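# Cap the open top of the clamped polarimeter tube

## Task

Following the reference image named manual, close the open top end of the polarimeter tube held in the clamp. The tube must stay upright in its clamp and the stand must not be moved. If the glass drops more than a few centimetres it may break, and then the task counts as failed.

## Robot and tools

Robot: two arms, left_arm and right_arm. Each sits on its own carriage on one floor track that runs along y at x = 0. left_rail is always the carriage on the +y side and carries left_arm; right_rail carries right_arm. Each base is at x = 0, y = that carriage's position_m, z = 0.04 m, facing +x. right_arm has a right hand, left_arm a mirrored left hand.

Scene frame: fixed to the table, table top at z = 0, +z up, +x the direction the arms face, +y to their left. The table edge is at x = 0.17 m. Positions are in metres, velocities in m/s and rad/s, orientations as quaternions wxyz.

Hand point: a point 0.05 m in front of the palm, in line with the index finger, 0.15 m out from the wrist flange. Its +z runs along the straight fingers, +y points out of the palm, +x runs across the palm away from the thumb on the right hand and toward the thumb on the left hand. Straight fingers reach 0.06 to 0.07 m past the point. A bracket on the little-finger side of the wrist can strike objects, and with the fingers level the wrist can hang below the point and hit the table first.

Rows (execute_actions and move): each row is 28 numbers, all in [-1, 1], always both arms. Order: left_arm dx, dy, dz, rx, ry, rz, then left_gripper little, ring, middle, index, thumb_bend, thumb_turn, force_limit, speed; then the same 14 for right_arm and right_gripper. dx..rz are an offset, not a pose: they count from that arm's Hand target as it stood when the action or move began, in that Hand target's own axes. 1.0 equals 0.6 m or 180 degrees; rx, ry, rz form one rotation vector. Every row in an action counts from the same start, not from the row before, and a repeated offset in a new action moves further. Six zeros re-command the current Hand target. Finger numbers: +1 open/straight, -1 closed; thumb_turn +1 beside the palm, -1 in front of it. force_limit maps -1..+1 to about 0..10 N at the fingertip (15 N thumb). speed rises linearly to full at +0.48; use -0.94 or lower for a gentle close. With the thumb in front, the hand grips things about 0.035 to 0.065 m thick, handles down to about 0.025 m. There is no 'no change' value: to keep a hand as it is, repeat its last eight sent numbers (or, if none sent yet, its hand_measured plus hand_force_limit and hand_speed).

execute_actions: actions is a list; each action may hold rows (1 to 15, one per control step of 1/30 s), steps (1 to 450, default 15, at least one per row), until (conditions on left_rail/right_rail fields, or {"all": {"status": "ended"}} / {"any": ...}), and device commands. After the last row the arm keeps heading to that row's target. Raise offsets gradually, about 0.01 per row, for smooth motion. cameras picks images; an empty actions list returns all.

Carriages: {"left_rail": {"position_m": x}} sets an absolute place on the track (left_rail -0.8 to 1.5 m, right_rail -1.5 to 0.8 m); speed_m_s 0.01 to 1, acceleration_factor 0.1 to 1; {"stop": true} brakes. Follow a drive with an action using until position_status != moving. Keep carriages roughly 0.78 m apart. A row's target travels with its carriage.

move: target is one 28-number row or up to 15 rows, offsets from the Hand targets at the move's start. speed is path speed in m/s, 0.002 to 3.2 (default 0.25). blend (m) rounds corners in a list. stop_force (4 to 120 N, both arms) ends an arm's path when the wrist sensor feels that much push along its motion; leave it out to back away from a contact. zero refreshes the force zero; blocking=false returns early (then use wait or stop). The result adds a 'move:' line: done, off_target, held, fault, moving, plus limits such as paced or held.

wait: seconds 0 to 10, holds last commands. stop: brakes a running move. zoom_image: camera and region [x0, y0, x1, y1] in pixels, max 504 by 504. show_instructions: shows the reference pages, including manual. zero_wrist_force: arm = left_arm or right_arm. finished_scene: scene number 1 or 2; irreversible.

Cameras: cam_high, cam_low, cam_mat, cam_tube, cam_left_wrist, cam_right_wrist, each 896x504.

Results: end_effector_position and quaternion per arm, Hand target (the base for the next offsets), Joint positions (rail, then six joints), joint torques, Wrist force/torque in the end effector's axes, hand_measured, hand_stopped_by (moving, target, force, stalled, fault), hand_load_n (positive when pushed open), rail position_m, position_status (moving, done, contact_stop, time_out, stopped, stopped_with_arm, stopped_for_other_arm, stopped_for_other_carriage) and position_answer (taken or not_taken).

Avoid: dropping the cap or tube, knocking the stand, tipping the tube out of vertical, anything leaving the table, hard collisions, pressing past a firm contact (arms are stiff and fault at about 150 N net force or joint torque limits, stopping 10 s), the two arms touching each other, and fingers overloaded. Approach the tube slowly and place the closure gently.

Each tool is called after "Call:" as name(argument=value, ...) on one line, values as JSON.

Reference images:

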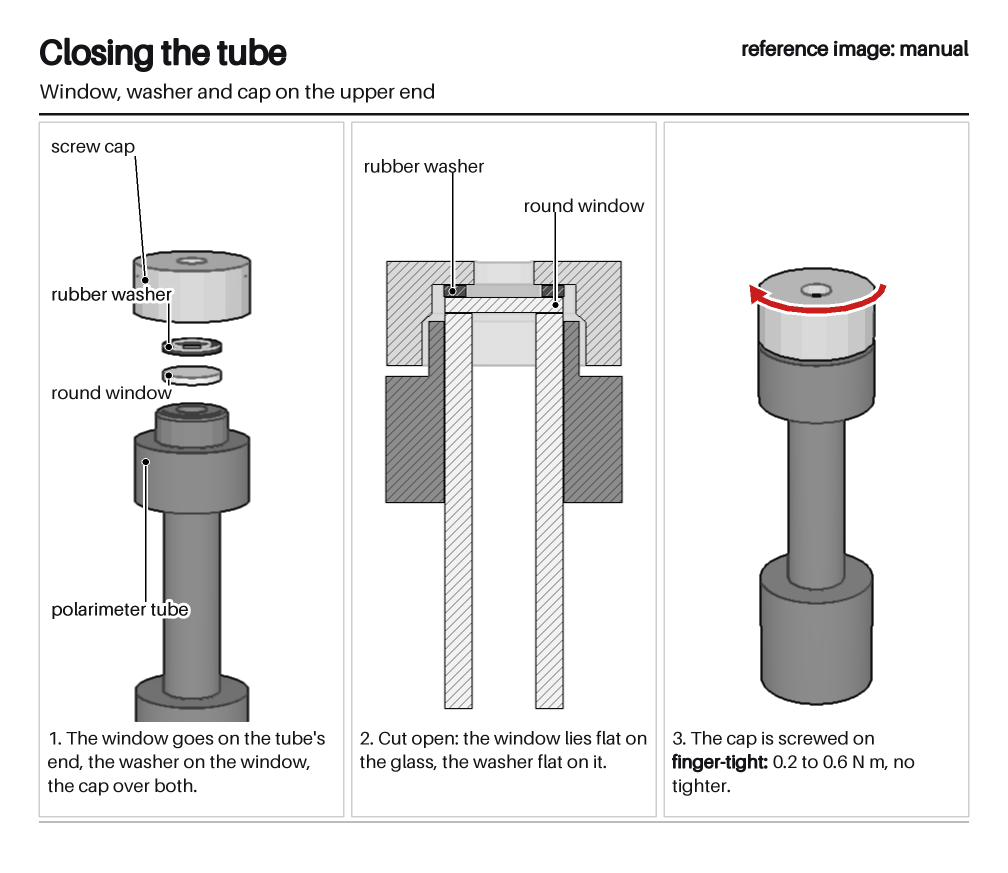

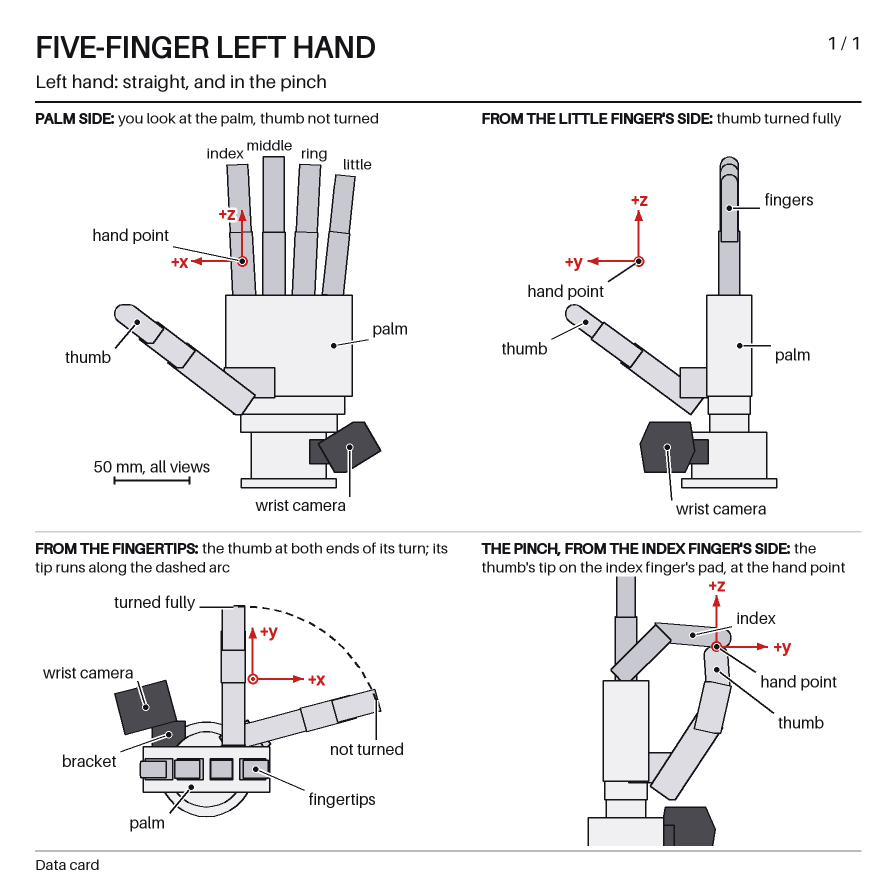

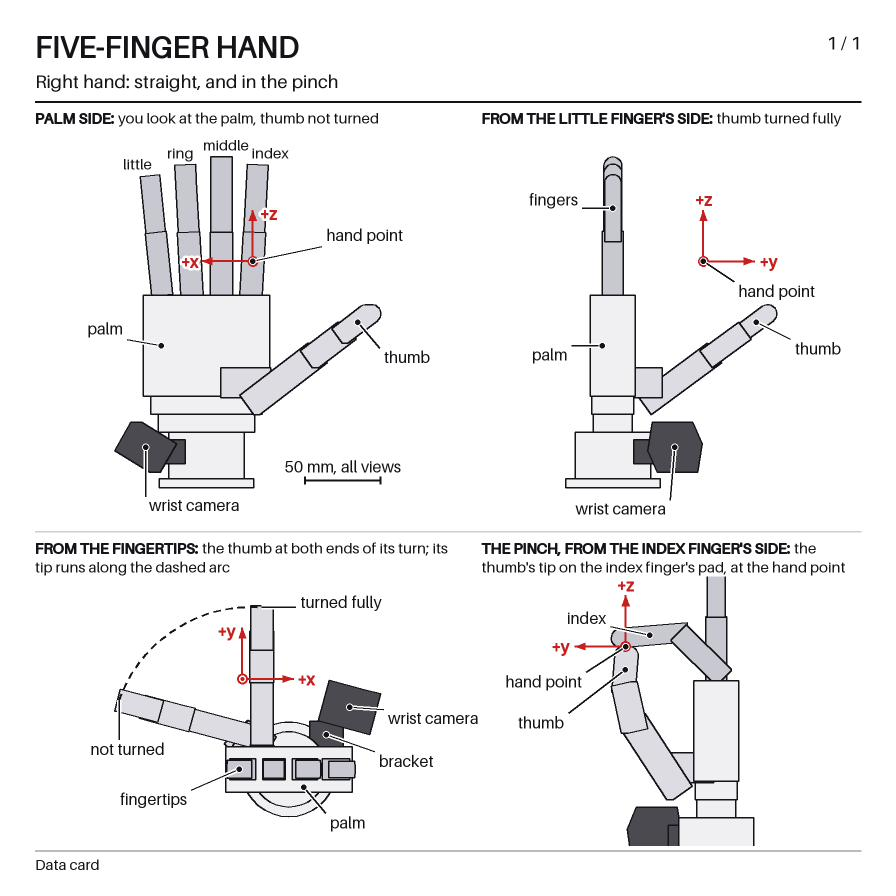

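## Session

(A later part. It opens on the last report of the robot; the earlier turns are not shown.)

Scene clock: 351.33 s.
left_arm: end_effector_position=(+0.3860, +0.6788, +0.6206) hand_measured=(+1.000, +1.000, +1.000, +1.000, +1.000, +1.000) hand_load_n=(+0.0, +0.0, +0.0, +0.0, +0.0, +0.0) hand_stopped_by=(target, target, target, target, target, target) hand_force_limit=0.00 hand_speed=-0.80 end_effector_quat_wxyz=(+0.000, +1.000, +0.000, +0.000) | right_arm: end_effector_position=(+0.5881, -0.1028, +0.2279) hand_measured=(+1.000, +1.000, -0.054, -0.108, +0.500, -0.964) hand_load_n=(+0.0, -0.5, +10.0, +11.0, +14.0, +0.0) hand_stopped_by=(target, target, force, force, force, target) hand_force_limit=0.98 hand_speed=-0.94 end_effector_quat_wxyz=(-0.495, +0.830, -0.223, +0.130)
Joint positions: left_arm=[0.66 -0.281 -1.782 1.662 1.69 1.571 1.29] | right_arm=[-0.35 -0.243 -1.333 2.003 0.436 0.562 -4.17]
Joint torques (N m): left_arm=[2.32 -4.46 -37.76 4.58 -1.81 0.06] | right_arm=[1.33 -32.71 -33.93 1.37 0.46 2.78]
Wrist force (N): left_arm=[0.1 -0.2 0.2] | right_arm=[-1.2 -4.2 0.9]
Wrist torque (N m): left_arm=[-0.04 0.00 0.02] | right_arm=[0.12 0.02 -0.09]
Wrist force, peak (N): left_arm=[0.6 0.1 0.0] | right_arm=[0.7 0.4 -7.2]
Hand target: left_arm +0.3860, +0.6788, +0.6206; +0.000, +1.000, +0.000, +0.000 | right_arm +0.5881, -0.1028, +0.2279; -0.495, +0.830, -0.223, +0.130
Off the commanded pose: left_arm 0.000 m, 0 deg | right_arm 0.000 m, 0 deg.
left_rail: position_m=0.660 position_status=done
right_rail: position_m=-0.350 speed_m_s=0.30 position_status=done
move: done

Call:
move(target=[0,0,0,0,0,0,1,1,1,1,1,1,0,-0.8,0.00146,-0.0015,0.00276,-0.0014,0.0487,0.0264,1,1,-0.55,-0.55,0.42,-0.965,0.98,-0.94], speed=0.06)

Call:
wait(seconds=0.2, cameras=["cam_tube"])

Call:
zoom_image(camera="cam_tube", region=[470, 115, 550, 165])

Scene clock: 353.83 s.
left_arm: end_effector_position=(+0.3860, +0.6788, +0.6206) hand_measured=(+1.000, +1.000, +1.000, +1.000, +1.000, +1.000) hand_load_n=(+0.0, +0.0, +0.0, +0.0, +0.0, +0.0) hand_stopped_by=(target, target, target, target, target, target) hand_force_limit=0.00 hand_speed=-0.80 end_effector_quat_wxyz=(+0.000, +1.000, +0.000, +0.000) | right_arm: end_effector_position=(+0.5898, -0.1016, +0.2279) hand_measured=(+1.000, +1.000, -0.054, -0.108, +0.500, -0.964) hand_load_n=(+0.0, +0.0, +12.0, +6.0, +14.5, -7.5) hand_stopped_by=(target, target, force, force, force, target) hand_force_limit=0.98 hand_speed=-0.94 end_effector_quat_wxyz=(-0.480, +0.809, -0.294, +0.172)
Joint positions: left_arm=[0.66 -0.281 -1.782 1.662 1.69 1.571 1.29] | right_arm=[-0.35 -0.22 -1.424 2.064 0.238 0.674 -3.891]
Joint torques (N m): left_arm=[0.44 -3.61 -37.91 4.68 -1.72 -0.45] | right_arm=[1.6 -57.84 -26.32 0.36 3.01 2.71]
Wrist force (N): left_arm=[-0.1 0.3 -0.2] | right_arm=[-4.8 -5.2 3.3]
Wrist torque (N m): left_arm=[0.05 0.01 0.00] | right_arm=[0.32 -0.23 -0.22]
Wrist force, peak (N): left_arm=[-0.1 0.5 0.0] | right_arm=[-5.8 -4.6 3.7]
Hand target: left_arm +0.3860, +0.6788, +0.6206; +0.000, +1.000, +0.000, +0.000 | right_arm +0.5898, -0.1016, +0.2279; -0.480, +0.809, -0.294, +0.172
Off the commanded pose: left_arm 0.000 m, 0 deg | right_arm 0.000 m, 0 deg.
left_rail: position_m=0.660 position_status=done
right_rail: position_m=-0.350 speed_m_s=0.30 position_status=done
move: done

Scene clock: 354.03 s.
left_arm: end_effector_position=(+0.3860, +0.6788, +0.6206) hand_measured=(+1.000, +1.000, +1.000, +1.000, +1.000, +1.000) hand_load_n=(+0.0, +0.0, +0.0, +0.0, +0.0, +0.0) hand_stopped_by=(target, target, target, target, target, target) hand_force_limit=0.00 hand_speed=-0.80 end_effector_quat_wxyz=(+0.000, +1.000, +0.000, +0.000) | right_arm: end_effector_position=(+0.5898, -0.1016, +0.2279) hand_measured=(+1.000, +1.000, -0.054, -0.108, +0.500, -0.964) hand_load_n=(+0.0, +0.0, +12.0, +6.0, +14.5, -7.5) hand_stopped_by=(target, target, force, force, force, target) hand_force_limit=0.98 hand_speed=-0.94 end_effector_quat_wxyz=(-0.480, +0.809, -0.294, +0.172)
Joint positions: left_arm=[0.66 -0.281 -1.782 1.662 1.69 1.571 1.29] | right_arm=[-0.35 -0.22 -1.424 2.064 0.238 0.674 -3.891]
Joint torques (N m): left_arm=[0.9 -3.56 -37.57 4.71 -1.65 0.1] | right_arm=[-0.26 -56.03 -22.96 -0.87 3.55 2.95]
Wrist force (N): left_arm=[0.1 -0.2 0.2] | right_arm=[-4.8 -5.4 3.4]
Wrist torque (N m): left_arm=[-0.04 -0.01 0.03] | right_arm=[0.28 -0.23 -0.23]
Wrist force, peak (N): left_arm=[0.3 0.1 0.1] | right_arm=[-5.0 -5.6 3.3]
Hand target: left_arm +0.3860, +0.6788, +0.6206; +0.000, +1.000, +0.000, +0.000 | right_arm +0.5898, -0.1016, +0.2279; -0.480, +0.809, -0.294, +0.172
Off the commanded pose: left_arm 0.000 m, 0 deg | right_arm 0.000 m, 0 deg.
left_rail: position_m=0.660 position_status=done
right_rail: position_m=-0.350 speed_m_s=0.30 position_status=done
wait: 0.20 s
camera_calibration:
cam_tube: T_world_to_cam=[[-0.933499, -0.357775, -0.0240137, 0.523782], [-0.0315966, 0.14878, -0.988365, 0.222387], [0.357185, -0.92188, -0.150191, -0.0781346], [0, 0, 0, 1]] pos_world=[0.523885, 0.0822784, 0.220643]
Images, in order (width x height): cam_tube 896x504.

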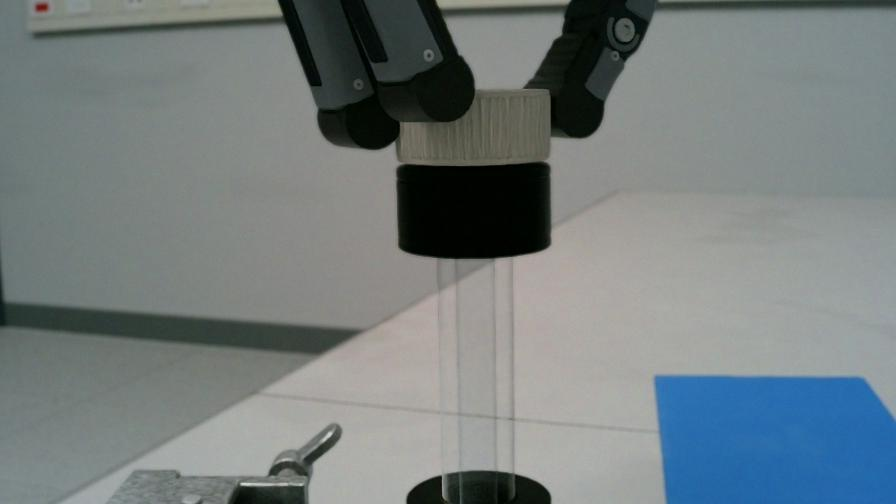

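Scaled by 6.300.

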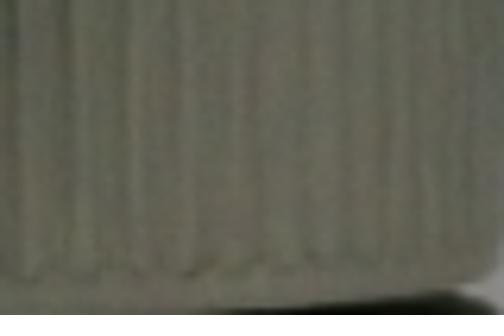

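Call:
move(target=[0,0,0,0,0,0,1,1,1,1,1,1,0,-0.8,-0.0001,-0.00085,0.00155,-0.0008,0.0243,0.0133,1,1,-0.55,-0.55,0.42,-0.965,0.98,-0.94], speed=0.05)

Call:
wait(seconds=0.2, cameras=["cam_tube"])

Call:
zoom_image(camera="cam_tube", region=[470, 115, 550, 165])

Scene clock: 355.80 s.
left_arm: end_effector_position=(+0.3860, +0.6788, +0.6206) hand_measured=(+1.000, +1.000, +1.000, +1.000, +1.000, +1.000) hand_load_n=(+0.0, +0.0, +0.0, +0.0, +0.0, +0.0) hand_stopped_by=(target, target, target, target, target, target) hand_force_limit=0.00 hand_speed=-0.80 end_effector_quat_wxyz=(+0.000, +1.000, +0.000, +0.000) | right_arm: end_effector_position=(+0.5904, -0.1008, +0.2279) hand_measured=(+1.000, +1.000, -0.054, -0.108, +0.500, -0.964) hand_load_n=(+0.0, +0.0, +13.5, +3.5, +14.5, -7.5) hand_stopped_by=(target, target, force, force, force, target) hand_force_limit=0.98 hand_speed=-0.94 end_effector_quat_wxyz=(-0.471, +0.796, -0.329, +0.192)
Joint positions: left_arm=[0.66 -0.281 -1.782 1.662 1.69 1.571 1.29] | right_arm=[-0.35 -0.203 -1.464 2.092 0.163 0.747 -3.775]
Joint torques (N m): left_arm=[1.24 -2.46 -37.65 4.96 -1.45 -0.02] | right_arm=[-0.18 -54.31 -25.59 -0.91 3.5 2.6]
Wrist force (N): left_arm=[0.3 0.3 0.0] | right_arm=[-6.0 -5.2 3.5]
Wrist torque (N m): left_arm=[0.04 -0.05 0.03] | right_arm=[0.26 -0.20 -0.24]
Wrist force, peak (N): left_arm=[0.4 0.4 -0.2] | right_arm=[-7.2 -5.3 3.5]
Hand target: left_arm +0.3860, +0.6788, +0.6206; +0.000, +1.000, +0.000, +0.000 | right_arm +0.5904, -0.1008, +0.2279; -0.471, +0.796, -0.329, +0.192
Off the commanded pose: left_arm 0.000 m, 0 deg | right_arm 0.000 m, 0 deg.
left_rail: position_m=0.660 position_status=done
right_rail: position_m=-0.350 speed_m_s=0.30 position_status=done
move: done

Scene clock: 356.00 s.
left_arm: end_effector_position=(+0.3860, +0.6788, +0.6206) hand_measured=(+1.000, +1.000, +1.000, +1.000, +1.000, +1.000) hand_load_n=(+0.0, +0.0, +0.0, +0.0, +0.0, +0.0) hand_stopped_by=(target, target, target, target, target, target) hand_force_limit=0.00 hand_speed=-0.80 end_effector_quat_wxyz=(+0.000, +1.000, +0.000, +0.000) | right_arm: end_effector_position=(+0.5904, -0.1008, +0.2279) hand_measured=(+1.000, +1.000, -0.054, -0.108, +0.500, -0.964) hand_load_n=(+0.0, +0.0, +13.5, +3.5, +14.5, -7.5) hand_stopped_by=(target, target, force, force, force, target) hand_force_limit=0.98 hand_speed=-0.94 end_effector_quat_wxyz=(-0.471, +0.796, -0.329, +0.192)
Joint positions: left_arm=[0.66 -0.281 -1.782 1.662 1.69 1.571 1.29] | right_arm=[-0.35 -0.202 -1.464 2.092 0.163 0.747 -3.775]
Joint torques (N m): left_arm=[2.79 -4.25 -37.3 4.81 -1.54 0.06] | right_arm=[2.23 -56.13 -27.4 -0.67 3.69 2.82]
Wrist force (N): left_arm=[0.0 0.1 0.1] | right_arm=[-6.0 -5.4 3.0]
Wrist torque (N m): left_arm=[0.01 0.00 0.00] | right_arm=[0.28 -0.21 -0.23]
Wrist force, peak (N): left_arm=[0.2 0.3 0.1] | right_arm=[-6.2 -5.2 3.2]
Hand target: left_arm +0.3860, +0.6788, +0.6206; +0.000, +1.000, +0.000, +0.000 | right_arm +0.5904, -0.1008, +0.2279; -0.471, +0.796, -0.329, +0.192
Off the commanded pose: left_arm 0.000 m, 0 deg | right_arm 0.000 m, 0 deg.
left_rail: position_m=0.660 position_status=done
right_rail: position_m=-0.350 speed_m_s=0.30 position_status=done
wait: 0.20 s
camera_calibration:
cam_tube: T_world_to_cam=[[-0.933499, -0.357775, -0.0240137, 0.523782], [-0.0315966, 0.14878, -0.988365, 0.222387], [0.357185, -0.92188, -0.150191, -0.0781346], [0, 0, 0, 1]] pos_world=[0.523885, 0.0822784, 0.220643]
Images, in order (width x height): cam_tube 896x504.

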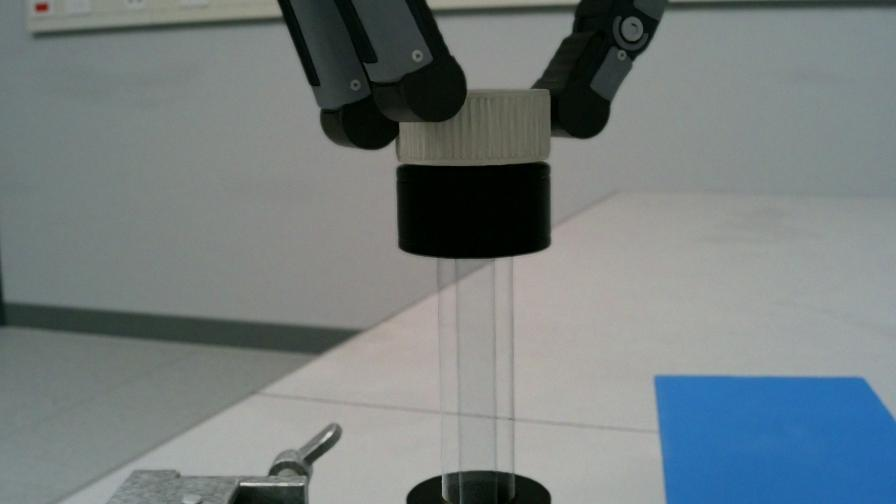

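Scaled by 6.300.

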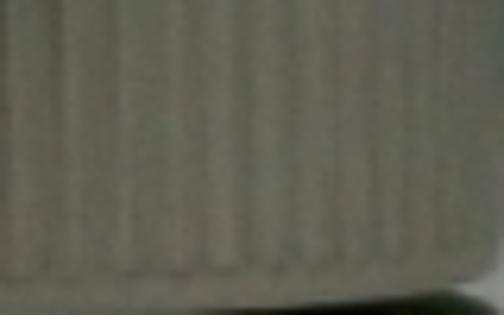

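Call:
move(target=[0,0,0,0,0,0,1,1,1,1,1,1,0,-0.8,0.00055,-0.00104,0.00188,-0.0009,0.0291,0.0162,1,1,-0.55,-0.55,0.42,-0.965,0.98,-0.94], speed=0.05)

Call:
wait(seconds=0.2, cameras=["cam_tube"])

Call:
zoom_image(camera="cam_tube", region=[470, 115, 550, 165])

Scene clock: 358.13 s.
left_arm: end_effector_position=(+0.3860, +0.6788, +0.6206) hand_measured=(+1.000, +1.000, +1.000, +1.000, +1.000, +1.000) hand_load_n=(+0.0, +0.0, +0.0, +0.5, +0.0, +0.0) hand_stopped_by=(target, target, target, target, target, target) hand_force_limit=0.00 hand_speed=-0.80 end_effector_quat_wxyz=(+0.000, +1.000, +0.000, +0.000) | right_arm: end_effector_position=(+0.5916, -0.1001, +0.2279) hand_measured=(+1.000, +1.000, -0.054, -0.110, +0.500, -0.964) hand_load_n=(+0.0, +0.0, +14.5, +2.0, +14.0, -7.0) hand_stopped_by=(target, target, force, force, force, target) hand_force_limit=0.98 hand_speed=-0.94 end_effector_quat_wxyz=(-0.459, +0.778, -0.371, +0.215)
Joint positions: left_arm=[0.66 -0.281 -1.782 1.662 1.69 1.571 1.29] | right_arm=[-0.35 -0.176 -1.503 2.12 0.091 0.845 -3.653]
Joint torques (N m): left_arm=[2.64 -2.79 -37.29 4.97 -1.58 0.14] | right_arm=[-0.25 -53.15 -26.1 -1.23 4.1 2.41]
Wrist force (N): left_arm=[0.1 0.2 0.0] | right_arm=[-7.9 -5.0 3.1]
Wrist torque (N m): left_arm=[0.02 0.00 0.01] | right_arm=[0.33 -0.22 -0.21]
Wrist force, peak (N): left_arm=[0.5 0.1 0.0] | right_arm=[-8.5 -5.0 3.8]
Hand target: left_arm +0.3860, +0.6788, +0.6206; +0.000, +1.000, +0.000, +0.000 | right_arm +0.5916, -0.1001, +0.2279; -0.459, +0.778, -0.371, +0.216
Off the commanded pose: left_arm 0.000 m, 0 deg | right_arm 0.000 m, 0 deg.
left_rail: position_m=0.660 position_status=done
right_rail: position_m=-0.350 speed_m_s=0.30 position_status=done
move: done

Scene clock: 358.33 s.
left_arm: end_effector_position=(+0.3860, +0.6788, +0.6206) hand_measured=(+1.000, +1.000, +1.000, +1.000, +1.000, +1.000) hand_load_n=(-0.5, +0.0, +0.0, +0.0, +0.0, +0.0) hand_stopped_by=(target, target, target, target, target, target) hand_force_limit=0.00 hand_speed=-0.80 end_effector_quat_wxyz=(+0.000, +1.000, +0.000, +0.000) | right_arm: end_effector_position=(+0.5916, -0.1001, +0.2279) hand_measured=(+1.000, +1.000, -0.054, -0.110, +0.500, -0.964) hand_load_n=(+0.0, +0.0, +14.5, +2.0, +14.0, -7.0) hand_stopped_by=(target, target, force, force, force, target) hand_force_limit=0.98 hand_speed=-0.94 end_effector_quat_wxyz=(-0.459, +0.778, -0.371, +0.216)
Joint positions: left_arm=[0.66 -0.281 -1.782 1.662 1.69 1.571 1.29] | right_arm=[-0.35 -0.176 -1.503 2.121 0.09 0.845 -3.652]
Joint torques (N m): left_arm=[0.95 -3.22 -37.49 4.83 -1.78 -0.14] | right_arm=[3.25 -54.11 -26.9 -1.69 4.36 2.35]
Wrist force (N): left_arm=[0.2 0.0 0.0] | right_arm=[-7.7 -5.1 3.1]
Wrist torque (N m): left_arm=[0.00 -0.02 0.02] | right_arm=[0.33 -0.25 -0.19]
Wrist force, peak (N): left_arm=[-0.1 -0.2 0.2] | right_arm=[-7.7 -5.4 3.0]
Hand target: left_arm +0.3860, +0.6788, +0.6206; +0.000, +1.000, +0.000, +0.000 | right_arm +0.5916, -0.1001, +0.2279; -0.459, +0.778, -0.371, +0.216
Off the commanded pose: left_arm 0.000 m, 0 deg | right_arm 0.000 m, 0 deg.
left_rail: position_m=0.660 position_status=done
right_rail: position_m=-0.350 speed_m_s=0.30 position_status=done
wait: 0.20 s
camera_calibration:
cam_tube: T_world_to_cam=[[-0.933499, -0.357775, -0.0240137, 0.523782], [-0.0315966, 0.14878, -0.988365, 0.222387], [0.357185, -0.92188, -0.150191, -0.0781346], [0, 0, 0, 1]] pos_world=[0.523885, 0.0822784, 0.220643]
Images, in order (width x height): cam_tube 896x504.

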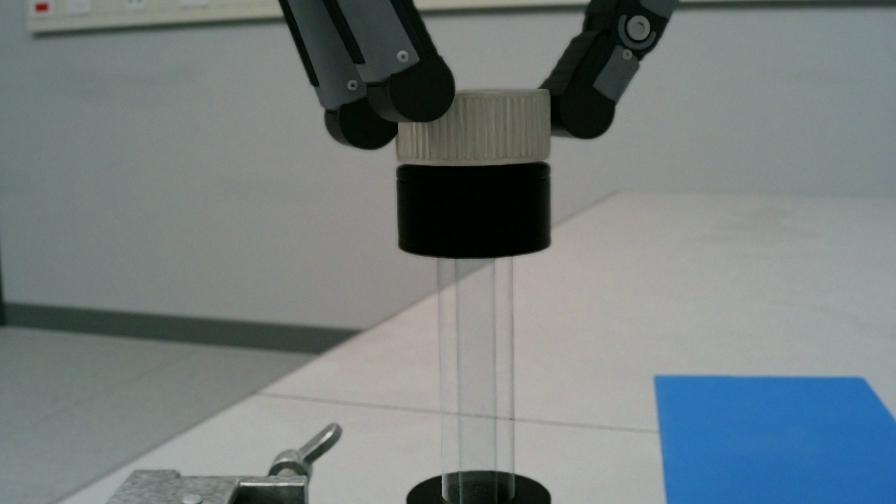

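Scaled by 6.300.

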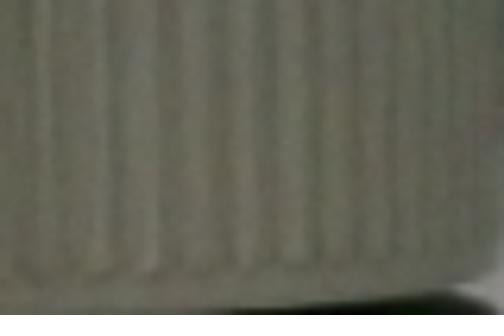

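Call:
move(target=[[0,0,0,0,0,0,1,1,1,1,1,1,0,-0.8,0,0,0,0,0,0,1,1,0.15,0.15,0.5,-0.965,0.75,-0.92],[0,0,0,0,0,0,1,1,1,1,1,1,0,-0.8,0,0.00485,-0.00874,0,0,0,1,1,0.15,0.15,0.5,-0.965,0.75,-0.92],[0,0,0,0,0,0,1,1,1,1,1,1,0,-0.8,-0.0008,-0.1408,-0.0897,0,0,0,1,1,0.15,0.15,0.5,-0.965,0.75,-0.92]], speed=[0.02,0.02,0.08], cameras=["cam_tube","cam_right_wrist","cam_high"])

Call:
zoom_image(camera="cam_tube", region=[380, 50, 570, 200])

Scene clock: 363.00 s.
left_arm: end_effector_position=(+0.3860, +0.6788, +0.6206) hand_measured=(+1.000, +1.000, +1.000, +1.000, +1.000, +1.000) hand_load_n=(+0.0, +0.0, -0.5, +0.0, +0.0, +0.0) hand_stopped_by=(target, target, target, target, target, target) hand_force_limit=0.00 hand_speed=-0.80 end_effector_quat_wxyz=(+0.000, +1.000, +0.000, +0.000) | right_arm: end_effector_position=(+0.5869, -0.1038, +0.3277) hand_measured=(+1.000, +1.000, +0.150, +0.150, +0.496, -0.964) hand_load_n=(+0.0, +0.0, +0.0, +0.0, +0.0, +0.0) hand_stopped_by=(target, target, target, target, force, target) hand_force_limit=0.75 hand_speed=-0.92 end_effector_quat_wxyz=(-0.459, +0.778, -0.371, +0.216)
Joint positions: left_arm=[0.66 -0.281 -1.782 1.662 1.69 1.571 1.29] | right_arm=[-0.35 -0.187 -1.603 2.022 0.295 0.837 -3.662]
Joint torques (N m): left_arm=[0.8 -2.77 -37.11 4.74 -1.67 0.33] | right_arm=[-11.47 -52.08 -43.72 3.79 -2.58 -3.41]
Wrist force (N): left_arm=[-0.2 0.2 -0.1] | right_arm=[0.1 0.2 0.3]
Wrist torque (N m): left_arm=[0.02 0.02 0.00] | right_arm=[0.22 0.05 0.16]
Wrist force, peak (N): left_arm=[0.3 -0.5 0.2] | right_arm=[-8.0 -5.5 3.2]
Hand target: left_arm +0.3860, +0.6788, +0.6206; +0.000, +1.000, +0.000, +0.000 | right_arm +0.5870, -0.1039, +0.3279; -0.459, +0.778, -0.371, +0.216
Off the commanded pose: left_arm 0.000 m, 0 deg | right_arm 0.000 m, 0 deg.
left_rail: position_m=0.660 position_status=done
right_rail: position_m=-0.350 speed_m_s=0.30 position_status=done
move: done
camera_calibration:
cam_tube: T_world_to_cam=[[-0.933499, -0.357775, -0.0240137, 0.523782], [-0.0315966, 0.14878, -0.988365, 0.222387], [0.357185, -0.92188, -0.150191, -0.0781346], [0, 0, 0, 1]] pos_world=[0.523885, 0.0822784, 0.220643]
cam_right_wrist: T_world_to_cam=[[-0.19139, -0.503969, -0.84225, 0.336374], [-0.958206, 0.281835, 0.0491008, 0.573031], [0.21263, 0.816446, -0.536847, 0.251273], [0, 0, 0, 1]] pos_world=[0.560032, -0.197129, 0.39007]
Images, in order (width x height): cam_high 896x504, cam_tube 896x504, cam_right_wrist 896x504.

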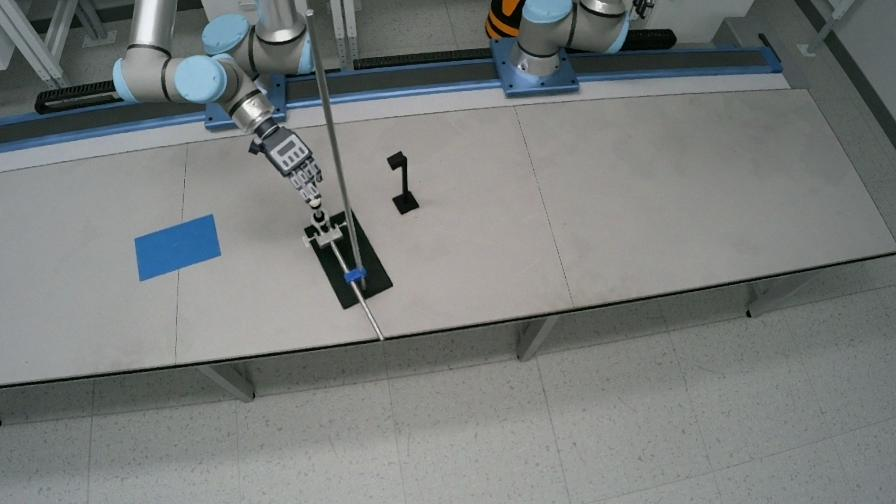

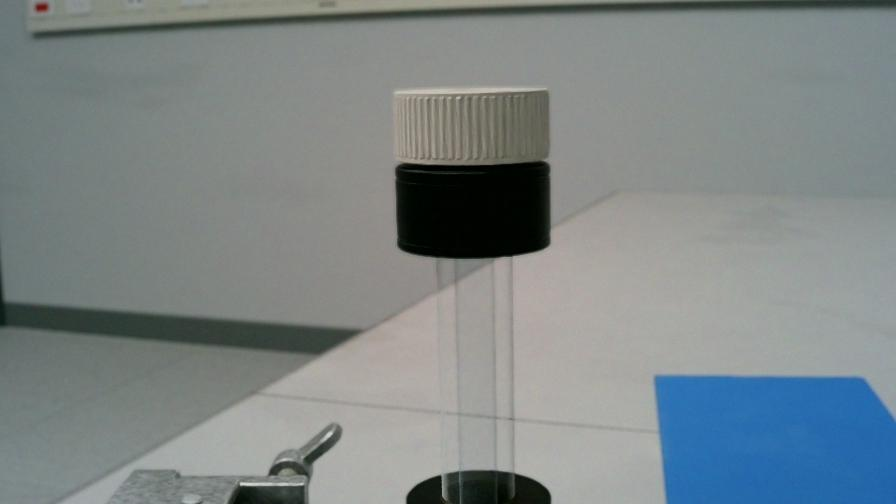

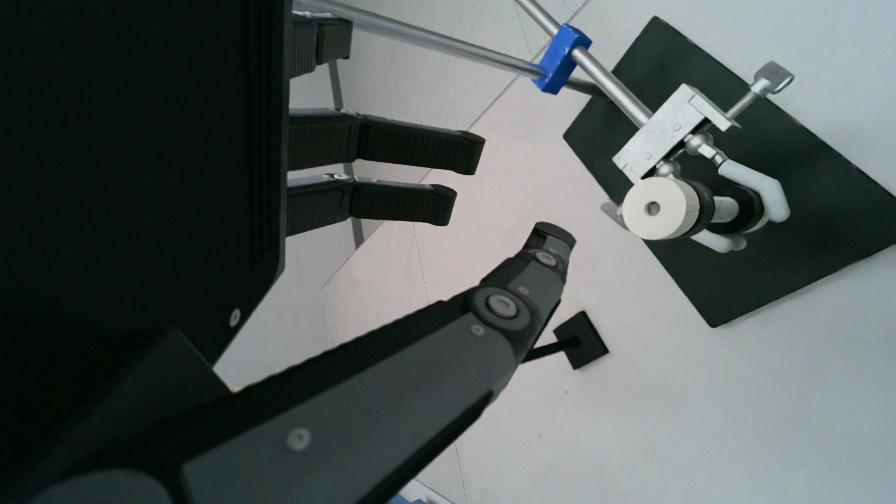

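Scaled by 2.653.

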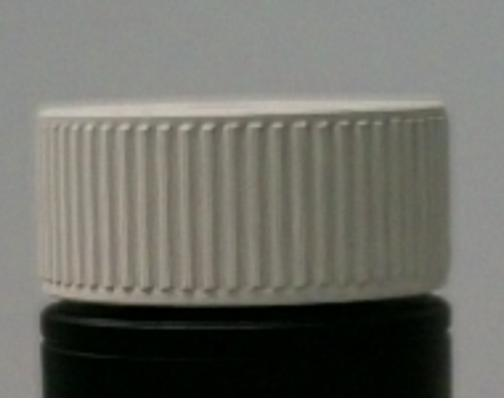

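Call:
wait(seconds=0.3)

Scene clock: 363.47 s.
left_arm: end_effector_position=(+0.3860, +0.6788, +0.6206) hand_measured=(+1.000, +1.000, +1.000, +1.000, +1.000, +1.000) hand_load_n=(+0.0, +0.0, +0.5, +0.0, +0.0, +0.0) hand_stopped_by=(target, target, target, target, target, target) hand_force_limit=0.00 hand_speed=-0.80 end_effector_quat_wxyz=(+0.000, +1.000, +0.000, +0.000) | right_arm: end_effector_position=(+0.5870, -0.1039, +0.3278) hand_measured=(+1.000, +1.000, +0.150, +0.150, +0.496, -0.964) hand_load_n=(+0.0, +0.0, +0.0, +0.0, +0.0, +0.0) hand_stopped_by=(target, target, target, target, force, target) hand_force_limit=0.75 hand_speed=-0.92 end_effector_quat_wxyz=(-0.459, +0.778, -0.371, +0.216)
Joint positions: left_arm=[0.66 -0.281 -1.782 1.662 1.69 1.571 1.29] | right_arm=[-0.35 -0.187 -1.603 2.022 0.295 0.837 -3.662]
Joint torques (N m): left_arm=[-1.03 -4.47 -38.38 5.02 -1.91 0.17] | right_arm=[-10.98 -51.45 -44.58 4.08 -2.78 -3.46]
Wrist force (N): left_arm=[0.1 -0.1 -0.1] | right_arm=[0.2 0.1 0.7]
Wrist torque (N m): left_arm=[-0.02 0.00 0.02] | right_arm=[0.18 0.03 0.17]
Wrist force, peak (N): left_arm=[0.3 -0.1 0.2] | right_arm=[0.0 0.3 1.0]
Hand target: left_arm +0.3860, +0.6788, +0.6206; +0.000, +1.000, +0.000, +0.000 | right_arm +0.5870, -0.1039, +0.3279; -0.459, +0.778, -0.371, +0.216
Off the commanded pose: left_arm 0.000 m, 0 deg | right_arm 0.000 m, 0 deg.
left_rail: position_m=0.660 position_status=done
right_rail: position_m=-0.350 speed_m_s=0.30 position_status=done
wait: 0.30 s; at rest from the start

Call:
finished_scene(scene=2)

The scene is finished: the task was done.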